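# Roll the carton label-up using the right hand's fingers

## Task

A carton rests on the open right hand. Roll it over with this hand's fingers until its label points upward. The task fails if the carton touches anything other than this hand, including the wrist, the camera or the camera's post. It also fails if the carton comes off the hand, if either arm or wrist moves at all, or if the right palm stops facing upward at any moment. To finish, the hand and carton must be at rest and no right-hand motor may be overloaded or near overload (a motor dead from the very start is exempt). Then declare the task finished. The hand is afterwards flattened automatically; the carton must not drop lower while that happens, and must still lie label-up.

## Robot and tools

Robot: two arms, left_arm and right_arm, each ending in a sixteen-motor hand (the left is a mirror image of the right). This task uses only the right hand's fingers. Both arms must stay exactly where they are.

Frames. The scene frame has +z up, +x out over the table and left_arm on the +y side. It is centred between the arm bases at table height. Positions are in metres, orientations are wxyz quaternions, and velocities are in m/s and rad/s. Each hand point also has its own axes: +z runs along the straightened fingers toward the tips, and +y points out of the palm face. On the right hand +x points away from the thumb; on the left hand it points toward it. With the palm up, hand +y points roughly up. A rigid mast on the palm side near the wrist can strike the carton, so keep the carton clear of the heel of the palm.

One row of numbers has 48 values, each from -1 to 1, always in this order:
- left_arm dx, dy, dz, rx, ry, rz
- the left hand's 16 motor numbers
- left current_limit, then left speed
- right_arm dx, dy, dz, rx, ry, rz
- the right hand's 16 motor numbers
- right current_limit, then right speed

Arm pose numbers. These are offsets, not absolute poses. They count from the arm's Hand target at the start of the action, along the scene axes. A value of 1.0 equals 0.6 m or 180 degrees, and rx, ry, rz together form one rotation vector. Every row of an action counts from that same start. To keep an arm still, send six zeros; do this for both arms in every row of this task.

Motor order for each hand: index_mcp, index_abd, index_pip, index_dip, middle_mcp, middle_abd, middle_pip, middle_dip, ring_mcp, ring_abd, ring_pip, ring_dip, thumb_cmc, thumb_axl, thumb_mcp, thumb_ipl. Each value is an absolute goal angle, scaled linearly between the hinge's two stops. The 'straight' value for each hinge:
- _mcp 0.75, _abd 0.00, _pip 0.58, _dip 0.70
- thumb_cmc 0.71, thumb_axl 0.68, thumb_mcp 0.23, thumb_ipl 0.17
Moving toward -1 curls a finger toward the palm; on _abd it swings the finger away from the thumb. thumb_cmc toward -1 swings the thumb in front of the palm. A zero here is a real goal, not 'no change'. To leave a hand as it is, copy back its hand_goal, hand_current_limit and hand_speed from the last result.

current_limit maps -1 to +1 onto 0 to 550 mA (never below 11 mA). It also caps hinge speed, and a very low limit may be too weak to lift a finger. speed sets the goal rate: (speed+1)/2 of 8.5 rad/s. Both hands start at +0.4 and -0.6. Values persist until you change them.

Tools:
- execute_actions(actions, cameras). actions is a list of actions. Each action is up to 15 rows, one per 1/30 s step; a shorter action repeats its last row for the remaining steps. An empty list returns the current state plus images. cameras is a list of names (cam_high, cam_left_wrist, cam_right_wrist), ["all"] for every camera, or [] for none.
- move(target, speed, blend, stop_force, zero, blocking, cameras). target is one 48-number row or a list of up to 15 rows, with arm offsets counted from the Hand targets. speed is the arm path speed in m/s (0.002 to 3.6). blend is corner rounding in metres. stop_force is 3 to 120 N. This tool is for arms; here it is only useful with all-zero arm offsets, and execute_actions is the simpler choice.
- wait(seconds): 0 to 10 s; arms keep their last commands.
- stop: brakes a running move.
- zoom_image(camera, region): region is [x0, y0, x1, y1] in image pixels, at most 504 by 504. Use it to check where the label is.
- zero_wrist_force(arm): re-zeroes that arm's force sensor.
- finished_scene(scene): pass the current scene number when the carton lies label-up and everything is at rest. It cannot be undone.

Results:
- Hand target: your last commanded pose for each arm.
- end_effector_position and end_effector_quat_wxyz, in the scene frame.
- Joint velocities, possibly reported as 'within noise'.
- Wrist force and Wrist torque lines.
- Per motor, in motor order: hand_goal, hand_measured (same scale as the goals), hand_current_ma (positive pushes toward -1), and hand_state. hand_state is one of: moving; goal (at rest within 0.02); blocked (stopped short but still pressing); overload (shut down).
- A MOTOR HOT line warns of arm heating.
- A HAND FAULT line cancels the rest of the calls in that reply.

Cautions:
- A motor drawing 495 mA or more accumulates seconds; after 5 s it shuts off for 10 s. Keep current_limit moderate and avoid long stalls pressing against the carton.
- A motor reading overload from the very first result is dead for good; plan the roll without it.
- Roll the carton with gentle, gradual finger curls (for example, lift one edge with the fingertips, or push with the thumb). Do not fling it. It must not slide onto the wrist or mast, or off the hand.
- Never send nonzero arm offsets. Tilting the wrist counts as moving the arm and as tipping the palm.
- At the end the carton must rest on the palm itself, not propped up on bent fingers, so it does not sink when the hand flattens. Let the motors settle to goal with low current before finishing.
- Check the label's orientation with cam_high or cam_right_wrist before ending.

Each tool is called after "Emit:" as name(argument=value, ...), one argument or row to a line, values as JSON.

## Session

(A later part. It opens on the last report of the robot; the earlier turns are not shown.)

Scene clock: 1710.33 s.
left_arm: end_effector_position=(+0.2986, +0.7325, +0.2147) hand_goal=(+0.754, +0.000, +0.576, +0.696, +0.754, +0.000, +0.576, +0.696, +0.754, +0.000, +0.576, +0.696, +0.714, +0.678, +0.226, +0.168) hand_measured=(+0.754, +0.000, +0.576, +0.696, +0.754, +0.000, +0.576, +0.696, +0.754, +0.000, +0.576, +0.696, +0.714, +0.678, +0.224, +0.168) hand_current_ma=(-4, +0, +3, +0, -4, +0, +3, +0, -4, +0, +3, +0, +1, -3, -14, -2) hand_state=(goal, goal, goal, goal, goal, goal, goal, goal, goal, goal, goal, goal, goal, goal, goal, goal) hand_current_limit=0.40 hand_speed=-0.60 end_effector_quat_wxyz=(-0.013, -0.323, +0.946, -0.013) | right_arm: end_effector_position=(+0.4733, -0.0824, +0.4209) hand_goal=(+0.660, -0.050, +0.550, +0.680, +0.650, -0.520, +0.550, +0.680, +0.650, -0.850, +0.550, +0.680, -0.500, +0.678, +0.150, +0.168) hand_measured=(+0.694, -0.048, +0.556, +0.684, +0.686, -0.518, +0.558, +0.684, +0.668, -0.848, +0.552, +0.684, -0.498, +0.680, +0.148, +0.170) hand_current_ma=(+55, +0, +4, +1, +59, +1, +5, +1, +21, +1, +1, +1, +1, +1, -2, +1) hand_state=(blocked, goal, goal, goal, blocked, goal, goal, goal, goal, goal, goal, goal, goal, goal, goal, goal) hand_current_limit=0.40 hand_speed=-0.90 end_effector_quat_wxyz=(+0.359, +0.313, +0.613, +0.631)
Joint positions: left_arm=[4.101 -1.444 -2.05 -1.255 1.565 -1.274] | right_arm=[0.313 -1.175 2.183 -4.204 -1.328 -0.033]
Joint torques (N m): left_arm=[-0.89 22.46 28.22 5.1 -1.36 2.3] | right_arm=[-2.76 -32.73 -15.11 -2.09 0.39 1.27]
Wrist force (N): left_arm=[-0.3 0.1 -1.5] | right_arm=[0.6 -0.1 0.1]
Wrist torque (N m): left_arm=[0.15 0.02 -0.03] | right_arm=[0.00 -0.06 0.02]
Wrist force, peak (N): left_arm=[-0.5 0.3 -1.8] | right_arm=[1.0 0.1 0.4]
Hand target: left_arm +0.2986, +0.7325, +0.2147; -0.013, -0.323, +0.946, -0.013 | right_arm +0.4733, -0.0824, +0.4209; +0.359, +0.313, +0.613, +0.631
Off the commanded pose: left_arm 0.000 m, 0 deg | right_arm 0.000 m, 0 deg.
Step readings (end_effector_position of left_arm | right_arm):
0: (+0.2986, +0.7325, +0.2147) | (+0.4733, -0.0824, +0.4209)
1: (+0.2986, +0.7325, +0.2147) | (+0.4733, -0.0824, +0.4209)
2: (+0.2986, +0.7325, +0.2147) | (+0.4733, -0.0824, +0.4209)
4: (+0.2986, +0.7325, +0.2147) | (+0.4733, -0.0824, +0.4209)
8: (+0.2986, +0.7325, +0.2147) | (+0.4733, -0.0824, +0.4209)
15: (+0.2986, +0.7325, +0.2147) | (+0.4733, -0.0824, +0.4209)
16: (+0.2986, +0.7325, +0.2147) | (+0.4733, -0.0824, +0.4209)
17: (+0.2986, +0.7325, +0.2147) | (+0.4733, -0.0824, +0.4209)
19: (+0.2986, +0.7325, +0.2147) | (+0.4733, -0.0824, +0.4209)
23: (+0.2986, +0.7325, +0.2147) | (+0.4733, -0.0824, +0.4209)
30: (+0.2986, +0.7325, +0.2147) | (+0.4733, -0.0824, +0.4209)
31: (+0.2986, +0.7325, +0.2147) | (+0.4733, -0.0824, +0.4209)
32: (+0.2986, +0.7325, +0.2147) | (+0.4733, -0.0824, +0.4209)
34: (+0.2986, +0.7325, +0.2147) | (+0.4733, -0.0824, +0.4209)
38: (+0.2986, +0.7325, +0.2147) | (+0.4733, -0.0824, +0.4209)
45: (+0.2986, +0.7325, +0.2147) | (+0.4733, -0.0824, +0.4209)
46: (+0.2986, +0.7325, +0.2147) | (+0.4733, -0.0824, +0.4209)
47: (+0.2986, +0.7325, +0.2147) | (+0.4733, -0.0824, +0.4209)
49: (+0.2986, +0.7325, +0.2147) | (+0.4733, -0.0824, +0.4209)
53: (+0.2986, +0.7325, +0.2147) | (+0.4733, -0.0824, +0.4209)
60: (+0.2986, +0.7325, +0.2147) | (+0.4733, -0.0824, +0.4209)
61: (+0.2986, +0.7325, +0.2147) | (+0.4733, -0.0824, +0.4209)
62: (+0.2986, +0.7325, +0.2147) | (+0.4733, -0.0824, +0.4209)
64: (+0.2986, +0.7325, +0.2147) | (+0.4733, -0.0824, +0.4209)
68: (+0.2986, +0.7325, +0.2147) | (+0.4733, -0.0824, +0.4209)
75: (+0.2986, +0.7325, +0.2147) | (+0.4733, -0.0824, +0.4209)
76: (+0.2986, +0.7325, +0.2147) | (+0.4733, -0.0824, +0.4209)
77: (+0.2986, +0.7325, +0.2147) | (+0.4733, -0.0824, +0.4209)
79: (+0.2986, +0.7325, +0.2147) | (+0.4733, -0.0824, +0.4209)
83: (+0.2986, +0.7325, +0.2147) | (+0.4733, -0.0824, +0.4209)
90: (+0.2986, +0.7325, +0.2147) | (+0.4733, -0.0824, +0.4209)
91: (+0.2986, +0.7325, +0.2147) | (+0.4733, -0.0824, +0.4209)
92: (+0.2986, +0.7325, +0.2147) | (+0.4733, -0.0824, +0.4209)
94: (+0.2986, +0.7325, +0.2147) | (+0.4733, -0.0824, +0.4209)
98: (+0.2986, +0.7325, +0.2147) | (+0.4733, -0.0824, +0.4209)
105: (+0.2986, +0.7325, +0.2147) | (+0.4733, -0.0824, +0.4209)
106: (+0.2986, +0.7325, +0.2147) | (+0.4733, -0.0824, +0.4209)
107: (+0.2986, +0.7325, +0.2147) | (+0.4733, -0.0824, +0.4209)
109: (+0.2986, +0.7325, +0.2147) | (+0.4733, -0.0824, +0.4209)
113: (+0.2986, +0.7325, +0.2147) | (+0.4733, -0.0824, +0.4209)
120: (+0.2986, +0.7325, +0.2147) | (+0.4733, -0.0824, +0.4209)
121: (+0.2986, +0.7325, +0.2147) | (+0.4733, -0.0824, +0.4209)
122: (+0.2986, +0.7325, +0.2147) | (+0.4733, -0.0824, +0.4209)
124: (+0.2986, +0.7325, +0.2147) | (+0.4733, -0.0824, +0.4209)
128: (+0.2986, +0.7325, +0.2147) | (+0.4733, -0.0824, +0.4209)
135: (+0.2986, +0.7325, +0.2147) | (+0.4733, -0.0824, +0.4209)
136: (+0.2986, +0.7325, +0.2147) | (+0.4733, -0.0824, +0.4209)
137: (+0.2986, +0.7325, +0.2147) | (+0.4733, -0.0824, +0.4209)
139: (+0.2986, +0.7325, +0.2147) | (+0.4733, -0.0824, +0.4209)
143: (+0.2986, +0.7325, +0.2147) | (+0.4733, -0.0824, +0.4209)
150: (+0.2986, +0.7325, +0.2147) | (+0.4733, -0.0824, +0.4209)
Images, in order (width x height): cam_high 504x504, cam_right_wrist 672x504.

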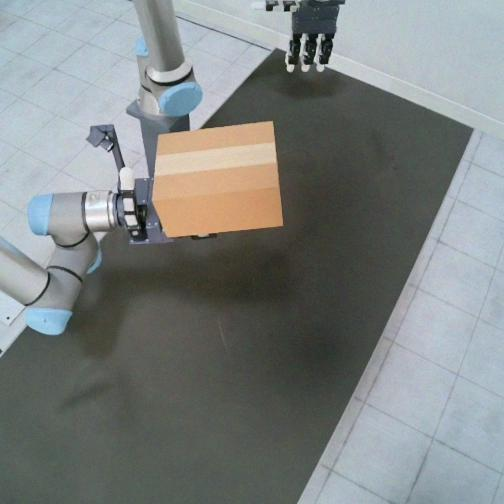

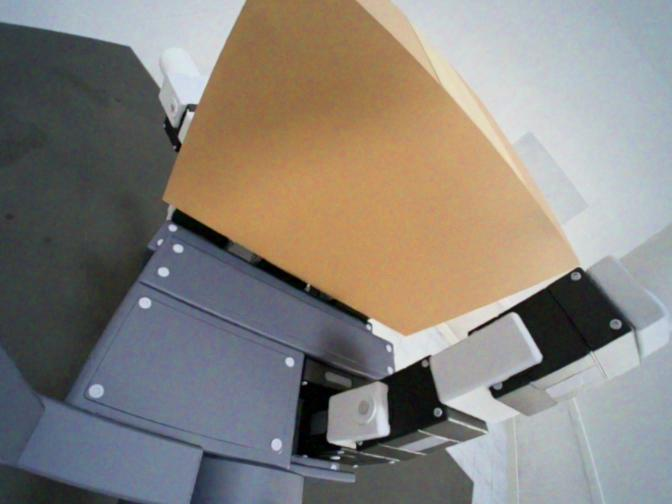

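Emit:
execute_actions(
  actions=[
    [[0,0,0,0,0,0,0.754,0,0.576,0.696,0.754,0,0.576,0.696,0.754,0,0.576,0.696,0.714,0.678,0.226,0.168,0.4,-0.6,0,0,0,0,0,0,0.56,-0.05,0.65,0.7,0.54,-0.52,0.65,0.7,0.54,-0.85,0.65,0.7,-0.5,0.678,0.15,0.168,0.4,-0.93]],
    [[0,0,0,0,0,0,0.754,0,0.576,0.696,0.754,0,0.576,0.696,0.754,0,0.576,0.696,0.714,0.678,0.226,0.168,0.4,-0.6,0,0,0,0,0,0,0.56,-0.05,0.65,0.7,0.54,-0.52,0.65,0.7,0.54,-0.85,0.65,0.7,-0.5,0.678,0.15,0.168,0.4,-0.93]],
    [[0,0,0,0,0,0,0.754,0,0.576,0.696,0.754,0,0.576,0.696,0.754,0,0.576,0.696,0.714,0.678,0.226,0.168,0.4,-0.6,0,0,0,0,0,0,0.56,0.35,0.65,0.7,0.54,-0.1,0.65,0.7,0.54,-0.4,0.65,0.7,-0.5,0.678,0.15,0.168,0.4,-0.94]],
    [[0,0,0,0,0,0,0.754,0,0.576,0.696,0.754,0,0.576,0.696,0.754,0,0.576,0.696,0.714,0.678,0.226,0.168,0.4,-0.6,0,0,0,0,0,0,0.56,0.35,0.65,0.7,0.54,-0.1,0.65,0.7,0.54,-0.4,0.65,0.7,-0.5,0.678,0.15,0.168,0.4,-0.94]],
    [[0,0,0,0,0,0,0.754,0,0.576,0.696,0.754,0,0.576,0.696,0.754,0,0.576,0.696,0.714,0.678,0.226,0.168,0.4,-0.6,0,0,0,0,0,0,0.56,0.68,0.65,0.7,0.54,0.28,0.65,0.7,0.54,-0.02,0.65,0.7,-0.5,0.678,0.15,0.168,0.4,-0.94]],
  ],
  cameras=["cam_high","cam_right_wrist"],
)

Emit:
zoom_image(
  camera="cam_high",
  region=[80, 80, 290, 270],
)

Scene clock: 1736.23 s.
left_arm: end_effector_position=(+0.2986, +0.7325, +0.2147) hand_goal=(+0.754, +0.000, +0.576, +0.696, +0.754, +0.000, +0.576, +0.696, +0.754, +0.000, +0.576, +0.696, +0.714, +0.678, +0.226, +0.168) hand_measured=(+0.754, +0.000, +0.576, +0.696, +0.754, +0.000, +0.576, +0.696, +0.754, +0.000, +0.576, +0.696, +0.714, +0.678, +0.224, +0.168) hand_current_ma=(-4, +0, +3, +0, -4, +0, +3, +0, -4, +0, +3, +0, +1, -3, -14, -2) hand_state=(goal, goal, goal, goal, goal, goal, goal, goal, goal, goal, goal, goal, goal, goal, goal, goal) hand_current_limit=0.40 hand_speed=-0.60 end_effector_quat_wxyz=(-0.013, -0.323, +0.946, -0.013) | right_arm: end_effector_position=(+0.4733, -0.0824, +0.4209) hand_goal=(+0.560, +0.680, +0.650, +0.700, +0.540, +0.280, +0.650, +0.700, +0.540, -0.020, +0.650, +0.700, -0.500, +0.678, +0.150, +0.168) hand_measured=(+0.592, +0.678, +0.652, +0.698, +0.574, +0.272, +0.652, +0.698, +0.558, -0.024, +0.650, +0.698, -0.498, +0.680, +0.148, +0.170) hand_current_ma=(+49, +0, +1, +0, +53, -5, +1, +0, +21, -2, +0, -1, +1, +1, -2, +1) hand_state=(blocked, goal, goal, goal, blocked, goal, goal, goal, goal, goal, goal, goal, goal, goal, goal, goal) hand_current_limit=0.40 hand_speed=-0.94 end_effector_quat_wxyz=(+0.359, +0.313, +0.613, +0.631)
Joint positions: left_arm=[4.101 -1.444 -2.05 -1.255 1.565 -1.274] | right_arm=[0.313 -1.175 2.183 -4.204 -1.328 -0.033]
Joint torques (N m): left_arm=[-1.49 22.84 27.1 5.18 -1.28 2.15] | right_arm=[-4.17 -33.65 -16.4 -1.94 1.2 1.47]
Wrist force (N): left_arm=[-0.4 0.0 -1.6] | right_arm=[0.7 0.0 0.2]
Wrist torque (N m): left_arm=[0.16 0.03 -0.04] | right_arm=[0.00 -0.08 0.11]
Wrist force, peak (N): left_arm=[-0.2 0.1 -1.8] | right_arm=[0.9 -0.1 0.5]
Hand target: left_arm +0.2986, +0.7325, +0.2147; -0.013, -0.323, +0.946, -0.013 | right_arm +0.4733, -0.0824, +0.4209; +0.359, +0.313, +0.613, +0.631
Off the commanded pose: left_arm 0.000 m, 0 deg | right_arm 0.000 m, 0 deg.
Step readings (end_effector_position of left_arm | right_arm):
0: (+0.2986, +0.7325, +0.2147) | (+0.4733, -0.0824, +0.4209)
1: (+0.2986, +0.7325, +0.2147) | (+0.4733, -0.0824, +0.4209)
2: (+0.2986, +0.7325, +0.2147) | (+0.4733, -0.0824, +0.4209)
4: (+0.2986, +0.7325, +0.2147) | (+0.4733, -0.0824, +0.4209)
8: (+0.2986, +0.7325, +0.2147) | (+0.4733, -0.0824, +0.4209)
15: (+0.2986, +0.7325, +0.2147) | (+0.4733, -0.0824, +0.4209)
16: (+0.2986, +0.7325, +0.2147) | (+0.4733, -0.0824, +0.4209)
17: (+0.2986, +0.7325, +0.2147) | (+0.4733, -0.0824, +0.4209)
19: (+0.2986, +0.7325, +0.2147) | (+0.4733, -0.0824, +0.4209)
23: (+0.2986, +0.7325, +0.2147) | (+0.4733, -0.0824, +0.4209)
30: (+0.2986, +0.7325, +0.2147) | (+0.4733, -0.0824, +0.4209)
31: (+0.2986, +0.7325, +0.2147) | (+0.4733, -0.0824, +0.4209)
32: (+0.2986, +0.7325, +0.2147) | (+0.4733, -0.0824, +0.4209)
34: (+0.2986, +0.7325, +0.2147) | (+0.4733, -0.0824, +0.4209)
38: (+0.2986, +0.7325, +0.2147) | (+0.4733, -0.0824, +0.4209)
45: (+0.2986, +0.7325, +0.2147) | (+0.4733, -0.0824, +0.4209)
46: (+0.2986, +0.7325, +0.2147) | (+0.4733, -0.0824, +0.4209)
47: (+0.2986, +0.7325, +0.2147) | (+0.4733, -0.0824, +0.4209)
49: (+0.2986, +0.7325, +0.2147) | (+0.4733, -0.0824, +0.4209)
53: (+0.2986, +0.7325, +0.2147) | (+0.4733, -0.0824, +0.4209)
60: (+0.2986, +0.7325, +0.2147) | (+0.4733, -0.0824, +0.4209)
61: (+0.2986, +0.7325, +0.2147) | (+0.4733, -0.0824, +0.4209)
62: (+0.2986, +0.7325, +0.2147) | (+0.4733, -0.0824, +0.4209)
64: (+0.2986, +0.7325, +0.2147) | (+0.4733, -0.0824, +0.4209)
68: (+0.2986, +0.7325, +0.2147) | (+0.4733, -0.0824, +0.4209)
75: (+0.2986, +0.7325, +0.2147) | (+0.4733, -0.0824, +0.4209)
Images, in order (width x height): cam_high 504x504, cam_right_wrist 672x504.

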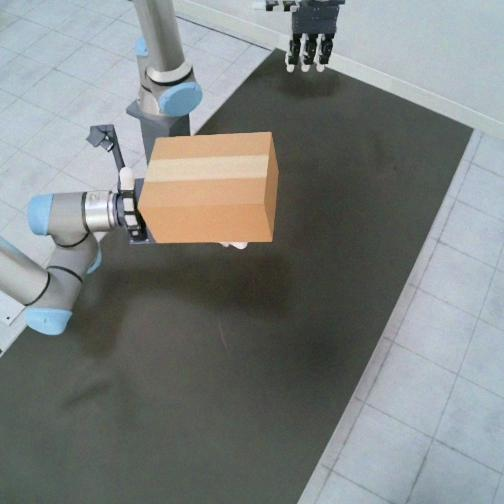

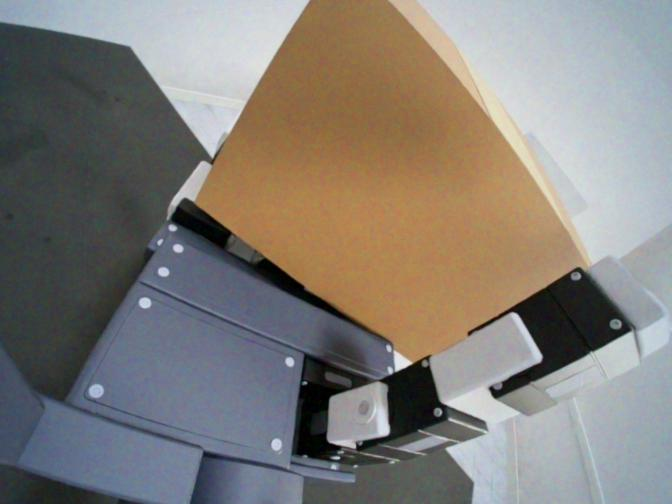

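Scaled by 2.400.

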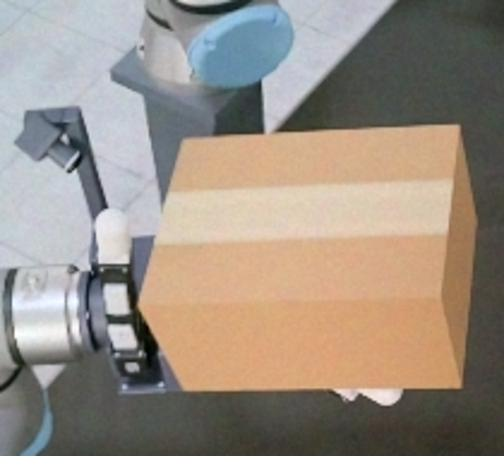

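Emit:
execute_actions(
  actions=[
    [[0,0,0,0,0,0,0.754,0,0.576,0.696,0.754,0,0.576,0.696,0.754,0,0.576,0.696,0.714,0.678,0.226,0.168,0.4,-0.6,0,0,0,0,0,0,0.56,0.68,0.65,0.7,0.54,0.28,0.65,0.7,0.54,-0.02,0.65,0.7,0.714,0.678,0.226,0.168,0.4,-0.8]],
    [[0,0,0,0,0,0,0.754,0,0.576,0.696,0.754,0,0.576,0.696,0.754,0,0.576,0.696,0.714,0.678,0.226,0.168,0.4,-0.6,0,0,0,0,0,0,0.56,0.68,0.65,0.7,0.54,0.28,0.65,0.7,0.54,-0.02,0.65,0.7,0.714,0.678,0.226,0.168,0.4,-0.8]],
    [[0,0,0,0,0,0,0.754,0,0.576,0.696,0.754,0,0.576,0.696,0.754,0,0.576,0.696,0.714,0.678,0.226,0.168,0.4,-0.6,0,0,0,0,0,0,0.56,0.68,0.65,0.7,0.54,0.28,0.65,0.7,0.54,-0.02,0.65,0.7,0.714,0.678,0.226,0.168,0.4,-0.8]],
    [[0,0,0,0,0,0,0.754,0,0.576,0.696,0.754,0,0.576,0.696,0.754,0,0.576,0.696,0.714,0.678,0.226,0.168,0.4,-0.6,0,0,0,0,0,0,0.56,0.68,0.65,0.7,0.54,0.28,0.65,0.7,0.54,-0.02,0.65,0.7,0.714,0.678,-0.337,0.168,0.4,-0.85]],
  ],
  cameras=["cam_high","cam_right_wrist"],
)

Emit:
zoom_image(
  camera="cam_high",
  region=[80, 80, 290, 270],
)

Scene clock: 1788.83 s.
left_arm: end_effector_position=(+0.2986, +0.7325, +0.2147) hand_goal=(+0.754, +0.000, +0.576, +0.696, +0.754, +0.000, +0.576, +0.696, +0.754, +0.000, +0.576, +0.696, +0.714, +0.678, +0.226, +0.168) hand_measured=(+0.754, +0.000, +0.576, +0.696, +0.754, +0.000, +0.576, +0.696, +0.754, +0.000, +0.576, +0.696, +0.714, +0.678, +0.224, +0.168) hand_current_ma=(-4, +0, +3, +0, -4, +0, +3, +0, -4, +0, +3, +0, +1, -3, -14, -2) hand_state=(goal, goal, goal, goal, goal, goal, goal, goal, goal, goal, goal, goal, goal, goal, goal, goal) hand_current_limit=0.40 hand_speed=-0.60 end_effector_quat_wxyz=(-0.013, -0.323, +0.946, -0.013) | right_arm: end_effector_position=(+0.4733, -0.0824, +0.4209) hand_goal=(+0.560, +0.680, +0.650, +0.700, +0.540, +0.280, +0.650, +0.700, +0.540, -0.020, +0.650, +0.700, +0.714, +0.678, -0.336, +0.168) hand_measured=(+0.592, +0.678, +0.652, +0.698, +0.574, +0.272, +0.652, +0.698, +0.558, -0.024, +0.650, +0.698, +0.720, +0.680, -0.332, +0.170) hand_current_ma=(+49, +0, +1, +0, +53, -5, +1, +0, +21, -2, +0, -1, +4, +1, +2, +1) hand_state=(blocked, goal, goal, goal, blocked, goal, goal, goal, goal, goal, goal, goal, goal, goal, goal, goal) hand_current_limit=0.40 hand_speed=-0.85 end_effector_quat_wxyz=(+0.359, +0.313, +0.613, +0.631)
Joint positions: left_arm=[4.101 -1.444 -2.05 -1.255 1.565 -1.274] | right_arm=[0.313 -1.175 2.183 -4.204 -1.328 -0.033]
Joint torques (N m): left_arm=[-0.94 22.24 28.18 5.25 -1.31 2.23] | right_arm=[-4.43 -33.19 -16.7 -2.46 1.16 2.26]
Wrist force (N): left_arm=[-0.5 0.1 -1.7] | right_arm=[0.9 0.1 0.2]
Wrist torque (N m): left_arm=[0.16 0.04 -0.05] | right_arm=[0.02 -0.10 0.16]
Wrist force, peak (N): left_arm=[-0.4 0.1 -1.9] | right_arm=[1.1 -0.3 0.3]
Hand target: left_arm +0.2986, +0.7325, +0.2147; -0.013, -0.323, +0.946, -0.013 | right_arm +0.4733, -0.0824, +0.4209; +0.359, +0.313, +0.613, +0.631
Off the commanded pose: left_arm 0.000 m, 0 deg | right_arm 0.000 m, 0 deg.
Step readings (end_effector_position of left_arm | right_arm):
0: (+0.2986, +0.7325, +0.2147) | (+0.4733, -0.0824, +0.4209)
1: (+0.2986, +0.7325, +0.2147) | (+0.4733, -0.0824, +0.4209)
2: (+0.2986, +0.7325, +0.2147) | (+0.4733, -0.0824, +0.4209)
4: (+0.2986, +0.7325, +0.2147) | (+0.4733, -0.0824, +0.4209)
8: (+0.2986, +0.7325, +0.2147) | (+0.4733, -0.0824, +0.4209)
15: (+0.2986, +0.7325, +0.2147) | (+0.4733, -0.0824, +0.4209)
16: (+0.2986, +0.7325, +0.2147) | (+0.4733, -0.0824, +0.4209)
17: (+0.2986, +0.7325, +0.2147) | (+0.4733, -0.0824, +0.4209)
19: (+0.2986, +0.7325, +0.2147) | (+0.4733, -0.0824, +0.4209)
23: (+0.2986, +0.7325, +0.2147) | (+0.4733, -0.0824, +0.4209)
30: (+0.2986, +0.7325, +0.2147) | (+0.4733, -0.0824, +0.4209)
31: (+0.2986, +0.7325, +0.2147) | (+0.4733, -0.0824, +0.4209)
32: (+0.2986, +0.7325, +0.2147) | (+0.4733, -0.0824, +0.4209)
34: (+0.2986, +0.7325, +0.2147) | (+0.4733, -0.0824, +0.4209)
38: (+0.2986, +0.7325, +0.2147) | (+0.4733, -0.0824, +0.4209)
45: (+0.2986, +0.7325, +0.2147) | (+0.4733, -0.0824, +0.4209)
46: (+0.2986, +0.7325, +0.2147) | (+0.4733, -0.0824, +0.4209)
47: (+0.2986, +0.7325, +0.2147) | (+0.4733, -0.0824, +0.4209)
49: (+0.2986, +0.7325, +0.2147) | (+0.4733, -0.0824, +0.4209)
53: (+0.2986, +0.7325, +0.2147) | (+0.4733, -0.0824, +0.4209)
60: (+0.2986, +0.7325, +0.2147) | (+0.4733, -0.0824, +0.4209)
Images, in order (width x height): cam_high 504x504, cam_right_wrist 672x504.

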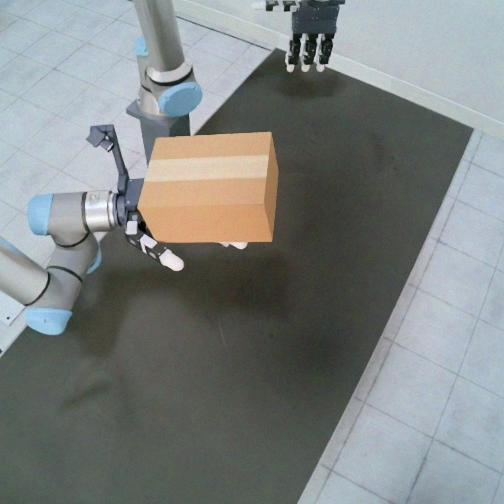

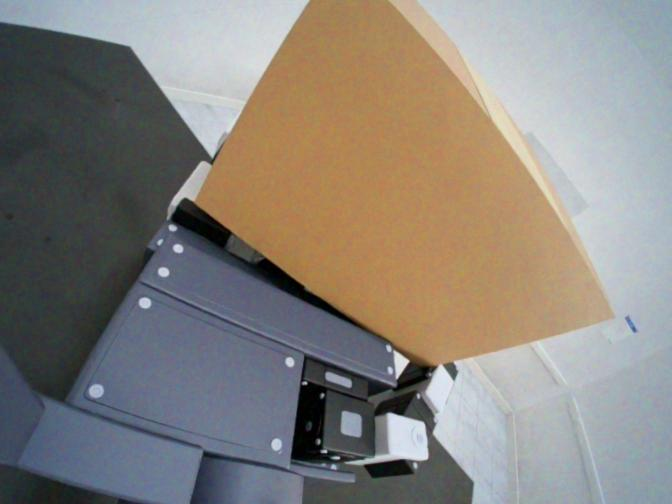

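Scaled by 2.400.

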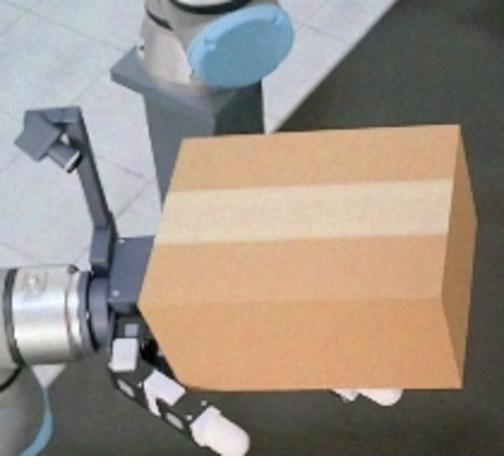

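Emit:
execute_actions(
  actions=[
    [[0,0,0,0,0,0,0.754,0,0.576,0.696,0.754,0,0.576,0.696,0.754,0,0.576,0.696,0.714,0.678,0.226,0.168,0.4,-0.6,0,0,0,0,0,0,0.56,0.68,0.65,0.7,0.54,0.28,0.65,0.7,0.54,-0.02,0.65,0.7,0.2,0.678,-0.337,0.168,0.4,-0.92]],
    [[0,0,0,0,0,0,0.754,0,0.576,0.696,0.754,0,0.576,0.696,0.754,0,0.576,0.696,0.714,0.678,0.226,0.168,0.4,-0.6,0,0,0,0,0,0,0.56,0.68,0.65,0.7,0.54,0.28,0.65,0.7,0.54,-0.02,0.65,0.7,0.2,0.678,-0.337,0.168,0.4,-0.92]],
  ],
  cameras=["cam_high","cam_right_wrist"],
)

Emit:
zoom_image(
  camera="cam_high",
  region=[80, 80, 290, 270],
)

Scene clock: 1799.67 s.
left_arm: end_effector_position=(+0.2986, +0.7325, +0.2147) hand_goal=(+0.754, +0.000, +0.576, +0.696, +0.754, +0.000, +0.576, +0.696, +0.754, +0.000, +0.576, +0.696, +0.714, +0.678, +0.226, +0.168) hand_measured=(+0.754, +0.000, +0.576, +0.696, +0.754, +0.000, +0.576, +0.696, +0.754, +0.000, +0.576, +0.696, +0.714, +0.678, +0.224, +0.168) hand_current_ma=(-4, +0, +3, +0, -4, +0, +3, +0, -4, +0, +3, +0, +1, -3, -14, -2) hand_state=(goal, goal, goal, goal, goal, goal, goal, goal, goal, goal, goal, goal, goal, goal, goal, goal) hand_current_limit=0.40 hand_speed=-0.60 end_effector_quat_wxyz=(-0.013, -0.323, +0.946, -0.013) | right_arm: end_effector_position=(+0.4733, -0.0824, +0.4209) hand_goal=(+0.560, +0.680, +0.650, +0.700, +0.540, +0.280, +0.650, +0.700, +0.540, -0.020, +0.650, +0.700, +0.200, +0.678, -0.336, +0.168) hand_measured=(+0.582, +0.678, +0.652, +0.698, +0.574, +0.272, +0.656, +0.700, +0.558, -0.024, +0.654, +0.698, +0.224, +0.680, -0.332, +0.170) hand_current_ma=(+29, +0, +1, +0, +53, -5, +3, +0, +21, -2, +1, +0, +29, +2, +2, +1) hand_state=(blocked, goal, goal, goal, blocked, goal, goal, goal, goal, goal, goal, goal, blocked, goal, goal, goal) hand_current_limit=0.40 hand_speed=-0.92 end_effector_quat_wxyz=(+0.359, +0.313, +0.613, +0.631)
Joint positions: left_arm=[4.101 -1.444 -2.05 -1.255 1.565 -1.274] | right_arm=[0.313 -1.175 2.183 -4.204 -1.328 -0.033]
Joint torques (N m): left_arm=[-0.77 22.89 27.7 5.2 -1.25 2.25] | right_arm=[-4.75 -32.89 -16.62 -2.49 0.91 2.33]
Wrist force (N): left_arm=[-0.4 0.0 -1.4] | right_arm=[0.6 -0.2 0.2]
Wrist torque (N m): left_arm=[0.14 0.03 -0.04] | right_arm=[0.00 -0.06 0.12]
Wrist force, peak (N): left_arm=[-0.5 0.1 -1.8] | right_arm=[0.9 0.0 0.6]
Hand target: left_arm +0.2986, +0.7325, +0.2147; -0.013, -0.323, +0.946, -0.013 | right_arm +0.4733, -0.0824, +0.4209; +0.359, +0.313, +0.613, +0.631
Off the commanded pose: left_arm 0.000 m, 0 deg | right_arm 0.000 m, 0 deg.
Step readings (end_effector_position of left_arm | right_arm):
0: (+0.2986, +0.7325, +0.2147) | (+0.4733, -0.0824, +0.4209)
1: (+0.2986, +0.7325, +0.2147) | (+0.4733, -0.0824, +0.4209)
2: (+0.2986, +0.7325, +0.2147) | (+0.4733, -0.0824, +0.4209)
4: (+0.2986, +0.7325, +0.2147) | (+0.4733, -0.0824, +0.4209)
8: (+0.2986, +0.7325, +0.2147) | (+0.4733, -0.0824, +0.4209)
15: (+0.2986, +0.7325, +0.2147) | (+0.4733, -0.0824, +0.4209)
16: (+0.2986, +0.7325, +0.2147) | (+0.4733, -0.0824, +0.4209)
17: (+0.2986, +0.7325, +0.2147) | (+0.4733, -0.0824, +0.4209)
19: (+0.2986, +0.7325, +0.2147) | (+0.4733, -0.0824, +0.4209)
23: (+0.2986, +0.7325, +0.2147) | (+0.4733, -0.0824, +0.4209)
30: (+0.2986, +0.7325, +0.2147) | (+0.4733, -0.0824, +0.4209)
Images, in order (width x height): cam_high 504x504, cam_right_wrist 672x504.

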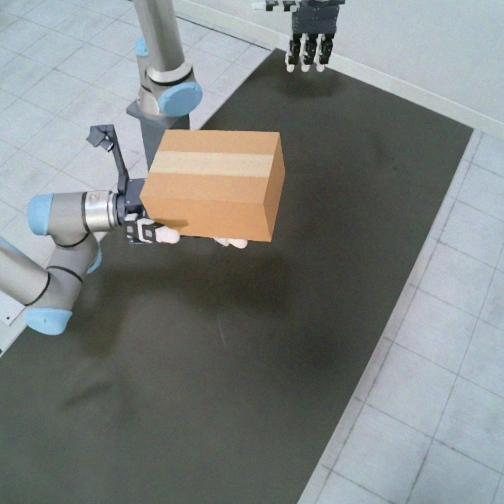

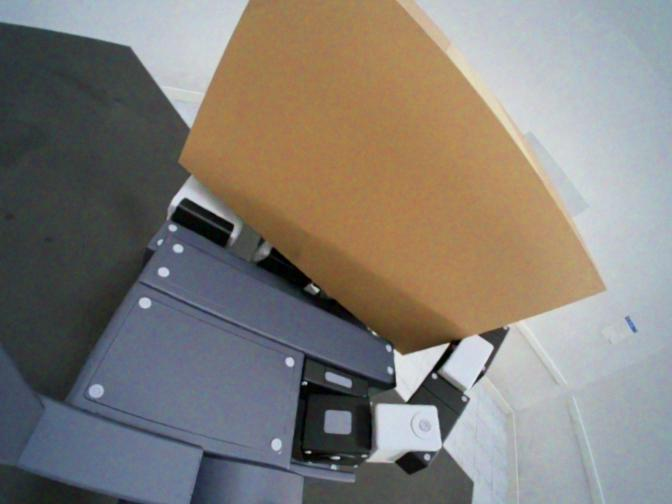

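Scaled by 2.400.

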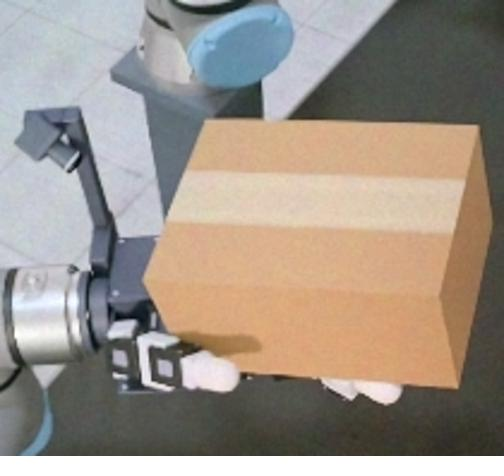

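Emit:
execute_actions(
  actions=[
    [[0,0,0,0,0,0,0.754,0,0.576,0.696,0.754,0,0.576,0.696,0.754,0,0.576,0.696,0.714,0.678,0.226,0.168,0.4,-0.6,0,0,0,0,0,0,0.56,0.68,0.65,0.7,0.54,0.28,0.65,0.7,0.54,-0.02,0.65,0.7,-0.1,0.678,-0.337,0.168,0.4,-0.94]],
    [[0,0,0,0,0,0,0.754,0,0.576,0.696,0.754,0,0.576,0.696,0.754,0,0.576,0.696,0.714,0.678,0.226,0.168,0.4,-0.6,0,0,0,0,0,0,0.56,0.68,0.65,0.7,0.54,0.28,0.65,0.7,0.54,-0.02,0.65,0.7,-0.1,0.678,-0.337,0.168,0.4,-0.94]],
  ],
  cameras=["cam_high","cam_right_wrist"],
)

Emit:
zoom_image(
  camera="cam_high",
  region=[80, 80, 290, 270],
)

Scene clock: 1810.13 s.
left_arm: end_effector_position=(+0.2986, +0.7325, +0.2147) hand_goal=(+0.754, +0.000, +0.576, +0.696, +0.754, +0.000, +0.576, +0.696, +0.754, +0.000, +0.576, +0.696, +0.714, +0.678, +0.226, +0.168) hand_measured=(+0.754, +0.000, +0.576, +0.696, +0.754, +0.000, +0.576, +0.696, +0.754, +0.000, +0.576, +0.696, +0.714, +0.678, +0.224, +0.168) hand_current_ma=(-4, +0, +3, +0, -4, +0, +3, +0, -4, +0, +3, +0, +1, -3, -14, -2) hand_state=(goal, goal, goal, goal, goal, goal, goal, goal, goal, goal, goal, goal, goal, goal, goal, goal) hand_current_limit=0.40 hand_speed=-0.60 end_effector_quat_wxyz=(-0.013, -0.323, +0.946, -0.013) | right_arm: end_effector_position=(+0.4733, -0.0824, +0.4209) hand_goal=(+0.560, +0.680, +0.650, +0.700, +0.540, +0.280, +0.650, +0.700, +0.540, -0.020, +0.650, +0.700, -0.100, +0.678, -0.336, +0.168) hand_measured=(+0.582, +0.678, +0.652, +0.698, +0.572, +0.276, +0.656, +0.702, +0.558, -0.024, +0.658, +0.700, -0.086, +0.682, -0.336, +0.170) hand_current_ma=(+27, +0, +1, +0, +51, -1, +4, +0, +21, -2, +5, +0, +14, +2, +0, +1) hand_state=(blocked, goal, goal, goal, blocked, goal, goal, goal, goal, goal, goal, goal, goal, goal, goal, goal) hand_current_limit=0.40 hand_speed=-0.94 end_effector_quat_wxyz=(+0.359, +0.313, +0.613, +0.631)
Joint positions: left_arm=[4.101 -1.444 -2.05 -1.255 1.565 -1.274] | right_arm=[0.313 -1.175 2.183 -4.204 -1.328 -0.033]
Joint torques (N m): left_arm=[-0.7 22.71 27.4 5.11 -1.18 2.36] | right_arm=[-5.04 -33.36 -16.78 -2.72 0.9 2.63]
Wrist force (N): left_arm=[-0.5 0.2 -1.7] | right_arm=[0.8 0.0 0.3]
Wrist torque (N m): left_arm=[0.17 0.04 -0.05] | right_arm=[0.02 -0.09 0.12]
Wrist force, peak (N): left_arm=[-0.4 0.1 -1.8] | right_arm=[1.0 0.0 0.3]
Hand target: left_arm +0.2986, +0.7325, +0.2147; -0.013, -0.323, +0.946, -0.013 | right_arm +0.4733, -0.0824, +0.4209; +0.359, +0.313, +0.613, +0.631
Off the commanded pose: left_arm 0.000 m, 0 deg | right_arm 0.000 m, 0 deg.
Step readings (end_effector_position of left_arm | right_arm):
0: (+0.2986, +0.7325, +0.2147) | (+0.4733, -0.0824, +0.4209)
1: (+0.2986, +0.7325, +0.2147) | (+0.4733, -0.0824, +0.4209)
2: (+0.2986, +0.7325, +0.2147) | (+0.4733, -0.0824, +0.4209)
4: (+0.2986, +0.7325, +0.2147) | (+0.4733, -0.0824, +0.4209)
8: (+0.2986, +0.7325, +0.2147) | (+0.4733, -0.0824, +0.4209)
15: (+0.2986, +0.7325, +0.2147) | (+0.4733, -0.0824, +0.4209)
16: (+0.2986, +0.7325, +0.2147) | (+0.4733, -0.0824, +0.4209)
17: (+0.2986, +0.7325, +0.2147) | (+0.4733, -0.0824, +0.4209)
19: (+0.2986, +0.7325, +0.2147) | (+0.4733, -0.0824, +0.4209)
23: (+0.2986, +0.7325, +0.2147) | (+0.4733, -0.0824, +0.4209)
30: (+0.2986, +0.7325, +0.2147) | (+0.4733, -0.0824, +0.4209)
Images, in order (width x height): cam_high 504x504, cam_right_wrist 672x504.

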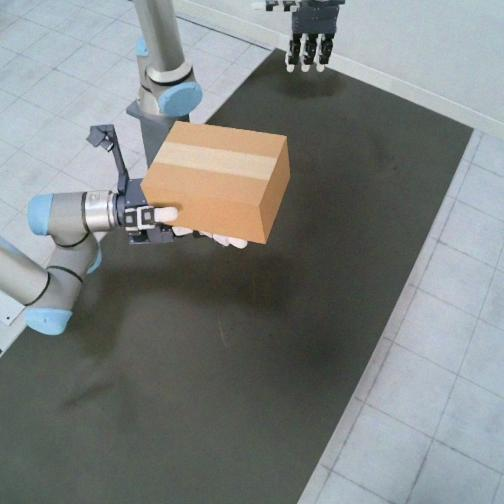

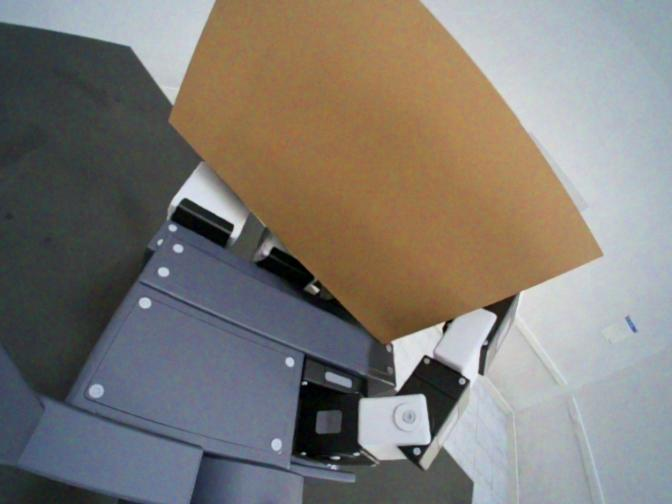

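Scaled by 2.400.

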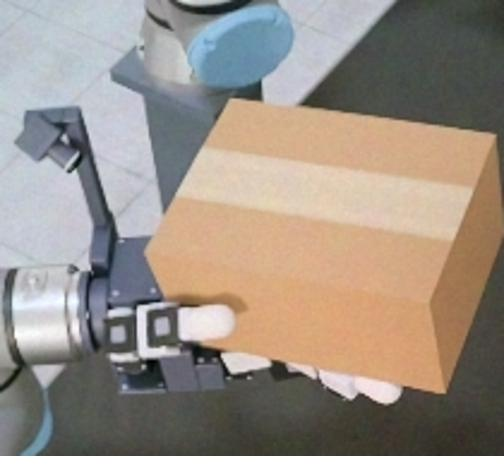

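Emit:
execute_actions(
  actions=[
    [[0,0,0,0,0,0,0.754,0,0.576,0.696,0.754,0,0.576,0.696,0.754,0,0.576,0.696,0.714,0.678,0.226,0.168,0.4,-0.6,0,0,0,0,0,0,0.56,0.68,0.65,0.7,0.54,0.28,0.65,0.7,0.54,-0.02,0.65,0.7,-0.4,0.678,-0.337,0.168,0.4,-0.94]],
    [[0,0,0,0,0,0,0.754,0,0.576,0.696,0.754,0,0.576,0.696,0.754,0,0.576,0.696,0.714,0.678,0.226,0.168,0.4,-0.6,0,0,0,0,0,0,0.56,0.68,0.65,0.7,0.54,0.28,0.65,0.7,0.54,-0.02,0.65,0.7,-0.4,0.678,-0.337,0.168,0.4,-0.94]],
  ],
  cameras=["cam_high","cam_right_wrist"],
)

Emit:
zoom_image(
  camera="cam_high",
  region=[80, 80, 290, 270],
)

Scene clock: 1821.50 s.
left_arm: end_effector_position=(+0.2986, +0.7325, +0.2147) hand_goal=(+0.754, +0.000, +0.576, +0.696, +0.754, +0.000, +0.576, +0.696, +0.754, +0.000, +0.576, +0.696, +0.714, +0.678, +0.226, +0.168) hand_measured=(+0.754, +0.000, +0.576, +0.696, +0.754, +0.000, +0.576, +0.696, +0.754, +0.000, +0.576, +0.696, +0.714, +0.678, +0.224, +0.168) hand_current_ma=(-4, +0, +3, +0, -4, +0, +3, +0, -4, +0, +3, +0, +1, -3, -14, -2) hand_state=(goal, goal, goal, goal, goal, goal, goal, goal, goal, goal, goal, goal, goal, goal, goal, goal) hand_current_limit=0.40 hand_speed=-0.60 end_effector_quat_wxyz=(-0.013, -0.323, +0.946, -0.013) | right_arm: end_effector_position=(+0.4733, -0.0824, +0.4209) hand_goal=(+0.560, +0.680, +0.650, +0.700, +0.540, +0.280, +0.650, +0.700, +0.540, -0.020, +0.650, +0.700, -0.400, +0.678, -0.336, +0.168) hand_measured=(+0.582, +0.678, +0.652, +0.698, +0.572, +0.276, +0.656, +0.702, +0.564, -0.024, +0.662, +0.704, -0.378, +0.682, -0.332, +0.170) hand_current_ma=(+27, +0, +1, +0, +51, -2, +4, +0, +31, -2, +10, +2, +26, +3, +2, +1) hand_state=(blocked, goal, goal, goal, blocked, goal, goal, goal, blocked, goal, goal, goal, blocked, goal, goal, goal) hand_current_limit=0.40 hand_speed=-0.94 end_effector_quat_wxyz=(+0.359, +0.313, +0.613, +0.631)
Joint positions: left_arm=[4.101 -1.444 -2.05 -1.255 1.565 -1.274] | right_arm=[0.313 -1.175 2.183 -4.204 -1.328 -0.033]
Joint torques (N m): left_arm=[-0.54 22.41 27.82 5.25 -1.22 2.12] | right_arm=[-5.75 -32.78 -17.13 -2.51 0.84 2.77]
Wrist force (N): left_arm=[-0.4 0.0 -1.6] | right_arm=[0.6 0.0 0.0]
Wrist torque (N m): left_arm=[0.14 0.03 -0.04] | right_arm=[0.04 -0.05 0.07]
Wrist force, peak (N): left_arm=[-0.6 0.3 -1.8] | right_arm=[1.0 -0.1 0.2]
Hand target: left_arm +0.2986, +0.7325, +0.2147; -0.013, -0.323, +0.946, -0.013 | right_arm +0.4733, -0.0824, +0.4209; +0.359, +0.313, +0.613, +0.631
Off the commanded pose: left_arm 0.000 m, 0 deg | right_arm 0.000 m, 0 deg.
Step readings (end_effector_position of left_arm | right_arm):
0: (+0.2986, +0.7325, +0.2147) | (+0.4733, -0.0824, +0.4209)
1: (+0.2986, +0.7325, +0.2147) | (+0.4733, -0.0824, +0.4209)
2: (+0.2986, +0.7325, +0.2147) | (+0.4733, -0.0824, +0.4209)
4: (+0.2986, +0.7325, +0.2147) | (+0.4733, -0.0824, +0.4209)
8: (+0.2986, +0.7325, +0.2147) | (+0.4733, -0.0824, +0.4209)
15: (+0.2986, +0.7325, +0.2147) | (+0.4733, -0.0824, +0.4209)
16: (+0.2986, +0.7325, +0.2147) | (+0.4733, -0.0824, +0.4209)
17: (+0.2986, +0.7325, +0.2147) | (+0.4733, -0.0824, +0.4209)
19: (+0.2986, +0.7325, +0.2147) | (+0.4733, -0.0824, +0.4209)
23: (+0.2986, +0.7325, +0.2147) | (+0.4733, -0.0824, +0.4209)
30: (+0.2986, +0.7325, +0.2147) | (+0.4733, -0.0824, +0.4209)
Images, in order (width x height): cam_high 504x504, cam_right_wrist 672x504.

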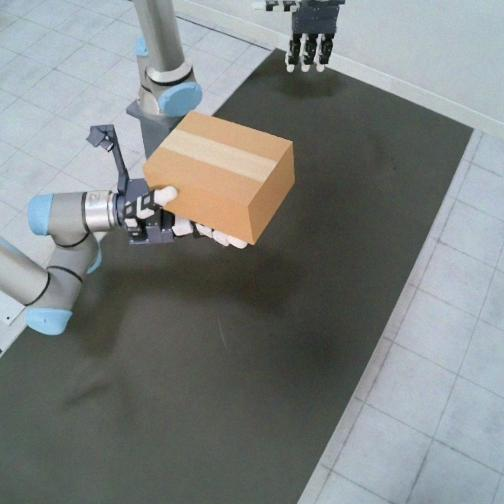

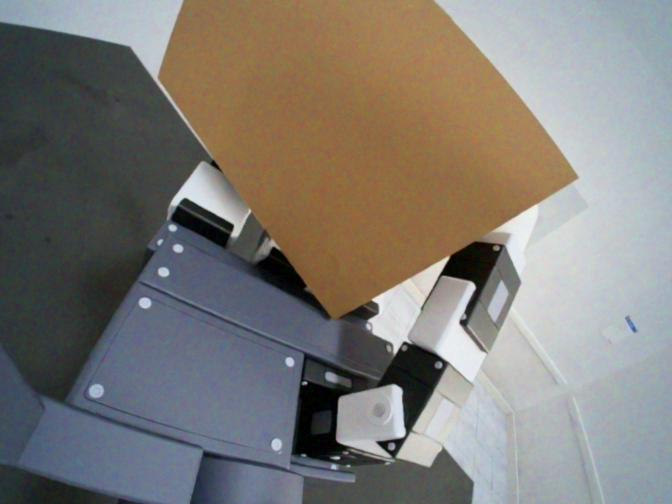

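Scaled by 2.400.

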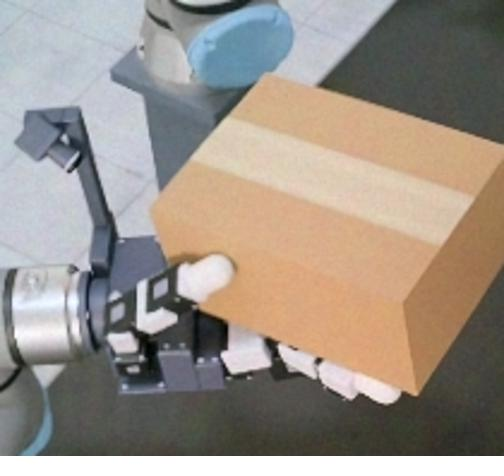

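Emit:
execute_actions(
  actions=[
    [[0,0,0,0,0,0,0.754,0,0.576,0.696,0.754,0,0.576,0.696,0.754,0,0.576,0.696,0.714,0.678,0.226,0.168,0.4,-0.6,0,0,0,0,0,0,0.56,0.68,0.65,0.7,0.54,0.28,0.65,0.7,0.54,-0.02,0.65,0.7,-0.6,0.678,-0.337,0.168,0.4,-0.94]],
    [[0,0,0,0,0,0,0.754,0,0.576,0.696,0.754,0,0.576,0.696,0.754,0,0.576,0.696,0.714,0.678,0.226,0.168,0.4,-0.6,0,0,0,0,0,0,0.56,0.68,0.65,0.7,0.54,0.28,0.65,0.7,0.54,-0.02,0.65,0.7,-0.6,0.678,-0.337,0.168,0.4,-0.94]],
  ],
  cameras=["cam_high","cam_right_wrist"],
)

Emit:
zoom_image(
  camera="cam_high",
  region=[80, 80, 290, 270],
)

Scene clock: 1875.53 s.
left_arm: end_effector_position=(+0.2986, +0.7325, +0.2147) hand_goal=(+0.754, +0.000, +0.576, +0.696, +0.754, +0.000, +0.576, +0.696, +0.754, +0.000, +0.576, +0.696, +0.714, +0.678, +0.226, +0.168) hand_measured=(+0.754, +0.000, +0.576, +0.696, +0.754, +0.000, +0.576, +0.696, +0.754, +0.000, +0.576, +0.696, +0.714, +0.678, +0.224, +0.168) hand_current_ma=(-4, +0, +3, +0, -4, +0, +3, +0, -4, +0, +3, +0, +1, -3, -14, -2) hand_state=(goal, goal, goal, goal, goal, goal, goal, goal, goal, goal, goal, goal, goal, goal, goal, goal) hand_current_limit=0.40 hand_speed=-0.60 end_effector_quat_wxyz=(-0.013, -0.323, +0.946, -0.013) | right_arm: end_effector_position=(+0.4733, -0.0824, +0.4209) hand_goal=(+0.560, +0.680, +0.650, +0.700, +0.540, +0.280, +0.650, +0.700, +0.540, -0.020, +0.650, +0.700, -0.600, +0.678, -0.336, +0.168) hand_measured=(+0.582, +0.678, +0.652, +0.698, +0.572, +0.276, +0.656, +0.702, +0.566, -0.024, +0.664, +0.704, -0.584, +0.682, -0.332, +0.170) hand_current_ma=(+27, +0, +1, +0, +51, -2, +4, +0, +36, -2, +12, +3, +16, +3, +2, +1) hand_state=(blocked, goal, goal, goal, blocked, goal, goal, goal, blocked, goal, goal, goal, goal, goal, goal, goal) hand_current_limit=0.40 hand_speed=-0.94 end_effector_quat_wxyz=(+0.359, +0.313, +0.613, +0.631)
Joint positions: left_arm=[4.101 -1.444 -2.05 -1.255 1.565 -1.274] | right_arm=[0.313 -1.175 2.183 -4.204 -1.328 -0.033]
Joint torques (N m): left_arm=[-0.79 21.83 27.98 5.15 -1.26 2.34] | right_arm=[-5.54 -33.55 -18.39 -2.63 -0.01 2.2]
Wrist force (N): left_arm=[-0.5 0.1 -1.8] | right_arm=[0.7 -0.1 0.2]
Wrist torque (N m): left_arm=[0.17 0.02 -0.05] | right_arm=[0.03 -0.07 0.05]
Wrist force, peak (N): left_arm=[-0.5 0.2 -1.9] | right_arm=[1.0 -0.3 0.4]
Hand target: left_arm +0.2986, +0.7325, +0.2147; -0.013, -0.323, +0.946, -0.013 | right_arm +0.4733, -0.0824, +0.4209; +0.359, +0.313, +0.613, +0.631
Off the commanded pose: left_arm 0.000 m, 0 deg | right_arm 0.000 m, 0 deg.
Step readings (end_effector_position of left_arm | right_arm):
0: (+0.2986, +0.7325, +0.2147) | (+0.4733, -0.0824, +0.4209)
1: (+0.2986, +0.7325, +0.2147) | (+0.4733, -0.0824, +0.4209)
2: (+0.2986, +0.7325, +0.2147) | (+0.4733, -0.0824, +0.4209)
4: (+0.2986, +0.7325, +0.2147) | (+0.4733, -0.0824, +0.4209)
8: (+0.2986, +0.7325, +0.2147) | (+0.4733, -0.0824, +0.4209)
15: (+0.2986, +0.7325, +0.2147) | (+0.4733, -0.0824, +0.4209)
16: (+0.2986, +0.7325, +0.2147) | (+0.4733, -0.0824, +0.4209)
17: (+0.2986, +0.7325, +0.2147) | (+0.4733, -0.0824, +0.4209)
19: (+0.2986, +0.7325, +0.2147) | (+0.4733, -0.0824, +0.4209)
23: (+0.2986, +0.7325, +0.2147) | (+0.4733, -0.0824, +0.4209)
30: (+0.2986, +0.7325, +0.2147) | (+0.4733, -0.0824, +0.4209)
Images, in order (width x height): cam_high 504x504, cam_right_wrist 672x504.

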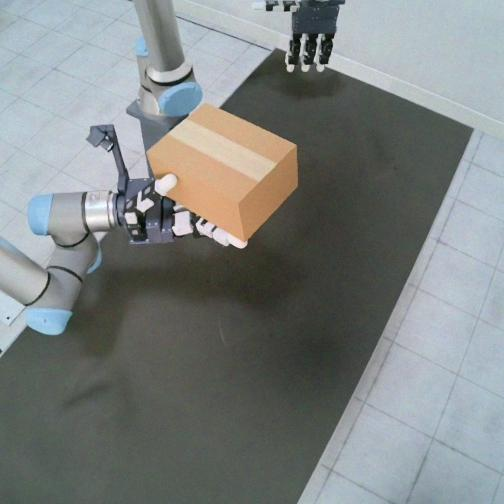

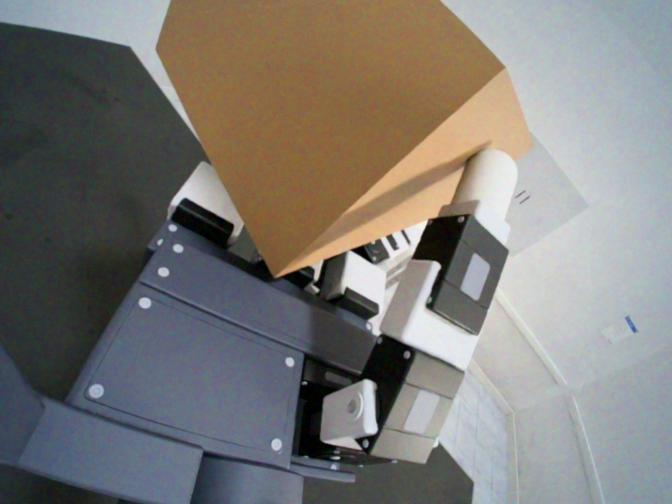

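Scaled by 2.400.

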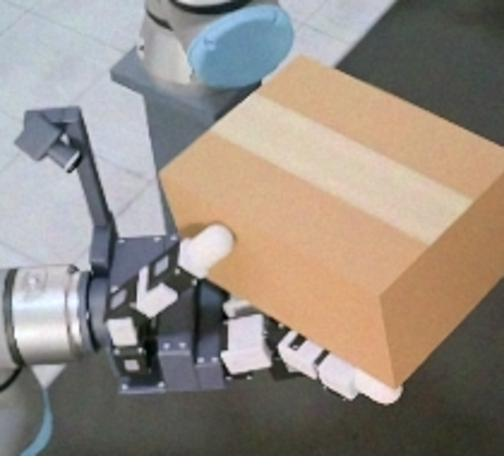

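Emit:
execute_actions(
  actions=[
    [[0,0,0,0,0,0,0.754,0,0.576,0.696,0.754,0,0.576,0.696,0.754,0,0.576,0.696,0.714,0.678,0.226,0.168,0.4,-0.6,0,0,0,0,0,0,0.70,0.68,0.65,0.7,0.54,0.28,0.65,0.7,0.54,-0.02,0.65,0.7,-0.57,0.678,-0.337,0.168,0.4,-0.9]],
    [[0,0,0,0,0,0,0.754,0,0.576,0.696,0.754,0,0.576,0.696,0.754,0,0.576,0.696,0.714,0.678,0.226,0.168,0.4,-0.6,0,0,0,0,0,0,0.71,0.2,0.65,0.7,0.54,0.28,0.65,0.7,0.54,-0.02,0.65,0.7,-0.57,0.678,-0.337,0.168,0.4,-0.87]],
    [[0,0,0,0,0,0,0.754,0,0.576,0.696,0.754,0,0.576,0.696,0.754,0,0.576,0.696,0.714,0.678,0.226,0.168,0.4,-0.6,0,0,0,0,0,0,0.71,0.2,0.65,0.7,0.54,0.28,0.65,0.7,0.54,-0.02,0.65,0.7,-0.57,0.678,-0.337,0.168,0.4,-0.87]],
  ],
  cameras=["cam_high","cam_right_wrist"],
)

Emit:
zoom_image(
  camera="cam_high",
  region=[80, 80, 290, 270],
)

Scene clock: 1923.30 s.
left_arm: end_effector_position=(+0.2986, +0.7325, +0.2147) hand_goal=(+0.754, +0.000, +0.576, +0.696, +0.754, +0.000, +0.576, +0.696, +0.754, +0.000, +0.576, +0.696, +0.714, +0.678, +0.226, +0.168) hand_measured=(+0.754, +0.000, +0.576, +0.696, +0.754, +0.000, +0.576, +0.696, +0.754, +0.000, +0.576, +0.696, +0.714, +0.678, +0.224, +0.168) hand_current_ma=(-4, +0, +3, +0, -4, +0, +3, +0, -4, +0, +3, +0, +1, -3, -14, -2) hand_state=(goal, goal, goal, goal, goal, goal, goal, goal, goal, goal, goal, goal, goal, goal, goal, goal) hand_current_limit=0.40 hand_speed=-0.60 end_effector_quat_wxyz=(-0.013, -0.323, +0.946, -0.013) | right_arm: end_effector_position=(+0.4733, -0.0824, +0.4209) hand_goal=(+0.710, +0.200, +0.650, +0.700, +0.540, +0.280, +0.650, +0.700, +0.540, -0.020, +0.650, +0.700, -0.570, +0.678, -0.336, +0.168) hand_measured=(+0.718, +0.202, +0.652, +0.698, +0.572, +0.276, +0.658, +0.702, +0.566, -0.024, +0.664, +0.704, -0.570, +0.682, -0.334, +0.170) hand_current_ma=(+5, +1, +1, +0, +51, -2, +5, +0, +36, -2, +12, +3, +0, +3, +0, +1) hand_state=(goal, goal, goal, goal, blocked, goal, goal, goal, blocked, goal, goal, goal, goal, goal, goal, goal) hand_current_limit=0.40 hand_speed=-0.87 end_effector_quat_wxyz=(+0.359, +0.313, +0.613, +0.631)
Joint positions: left_arm=[4.101 -1.444 -2.05 -1.255 1.565 -1.274] | right_arm=[0.313 -1.175 2.183 -4.204 -1.328 -0.033]
Joint torques (N m): left_arm=[-0.63 21.97 28 5.21 -1.27 2.15] | right_arm=[-7.46 -34.36 -21.17 -1.86 0.18 1.78]
Wrist force (N): left_arm=[-0.4 0.1 -1.4] | right_arm=[0.8 -0.1 0.1]
Wrist torque (N m): left_arm=[0.15 0.03 -0.03] | right_arm=[0.05 -0.08 0.06]
Wrist force, peak (N): left_arm=[-0.5 0.4 -1.9] | right_arm=[1.1 0.3 0.0]
Hand target: left_arm +0.2986, +0.7325, +0.2147; -0.013, -0.323, +0.946, -0.013 | right_arm +0.4733, -0.0824, +0.4209; +0.359, +0.313, +0.613, +0.631
Off the commanded pose: left_arm 0.000 m, 0 deg | right_arm 0.000 m, 0 deg.
Step readings (end_effector_position of left_arm | right_arm):
0: (+0.2986, +0.7325, +0.2147) | (+0.4733, -0.0824, +0.4209)
1: (+0.2986, +0.7325, +0.2147) | (+0.4733, -0.0824, +0.4209)
2: (+0.2986, +0.7325, +0.2147) | (+0.4733, -0.0824, +0.4209)
4: (+0.2986, +0.7325, +0.2147) | (+0.4733, -0.0824, +0.4209)
8: (+0.2986, +0.7325, +0.2147) | (+0.4733, -0.0824, +0.4209)
15: (+0.2986, +0.7325, +0.2147) | (+0.4733, -0.0824, +0.4209)
16: (+0.2986, +0.7325, +0.2147) | (+0.4733, -0.0824, +0.4209)
17: (+0.2986, +0.7325, +0.2147) | (+0.4733, -0.0824, +0.4209)
19: (+0.2986, +0.7325, +0.2147) | (+0.4733, -0.0824, +0.4209)
23: (+0.2986, +0.7325, +0.2147) | (+0.4733, -0.0824, +0.4209)
30: (+0.2986, +0.7325, +0.2147) | (+0.4733, -0.0824, +0.4209)
31: (+0.2986, +0.7325, +0.2147) | (+0.4733, -0.0824, +0.4209)
32: (+0.2986, +0.7325, +0.2147) | (+0.4733, -0.0824, +0.4209)
34: (+0.2986, +0.7325, +0.2147) | (+0.4733, -0.0824, +0.4209)
38: (+0.2986, +0.7325, +0.2147) | (+0.4733, -0.0824, +0.4209)
45: (+0.2986, +0.7325, +0.2147) | (+0.4733, -0.0824, +0.4209)
Images, in order (width x height): cam_high 504x504, cam_right_wrist 672x504.

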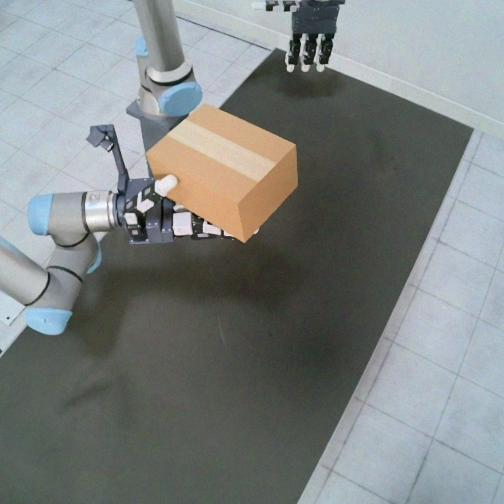

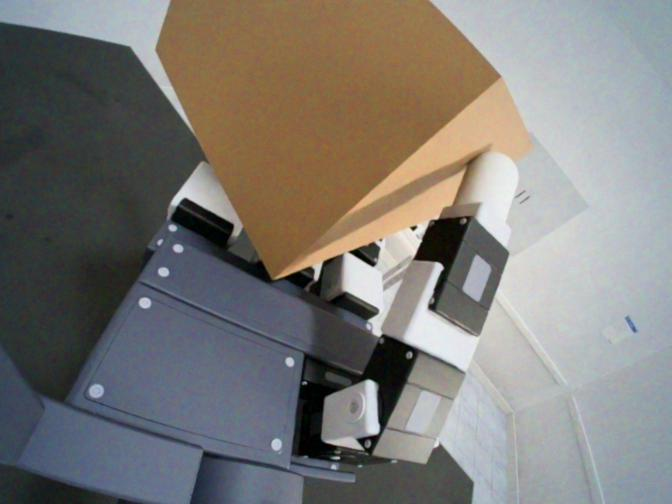

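Scaled by 2.400.

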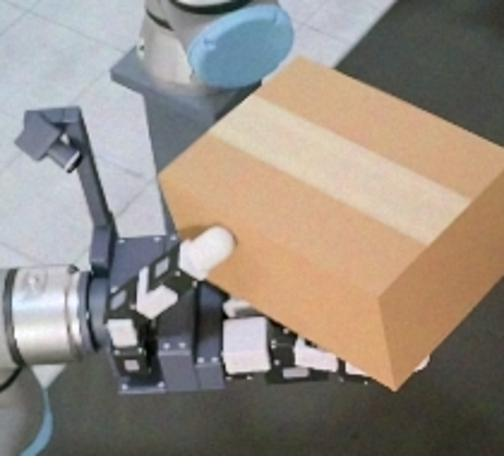

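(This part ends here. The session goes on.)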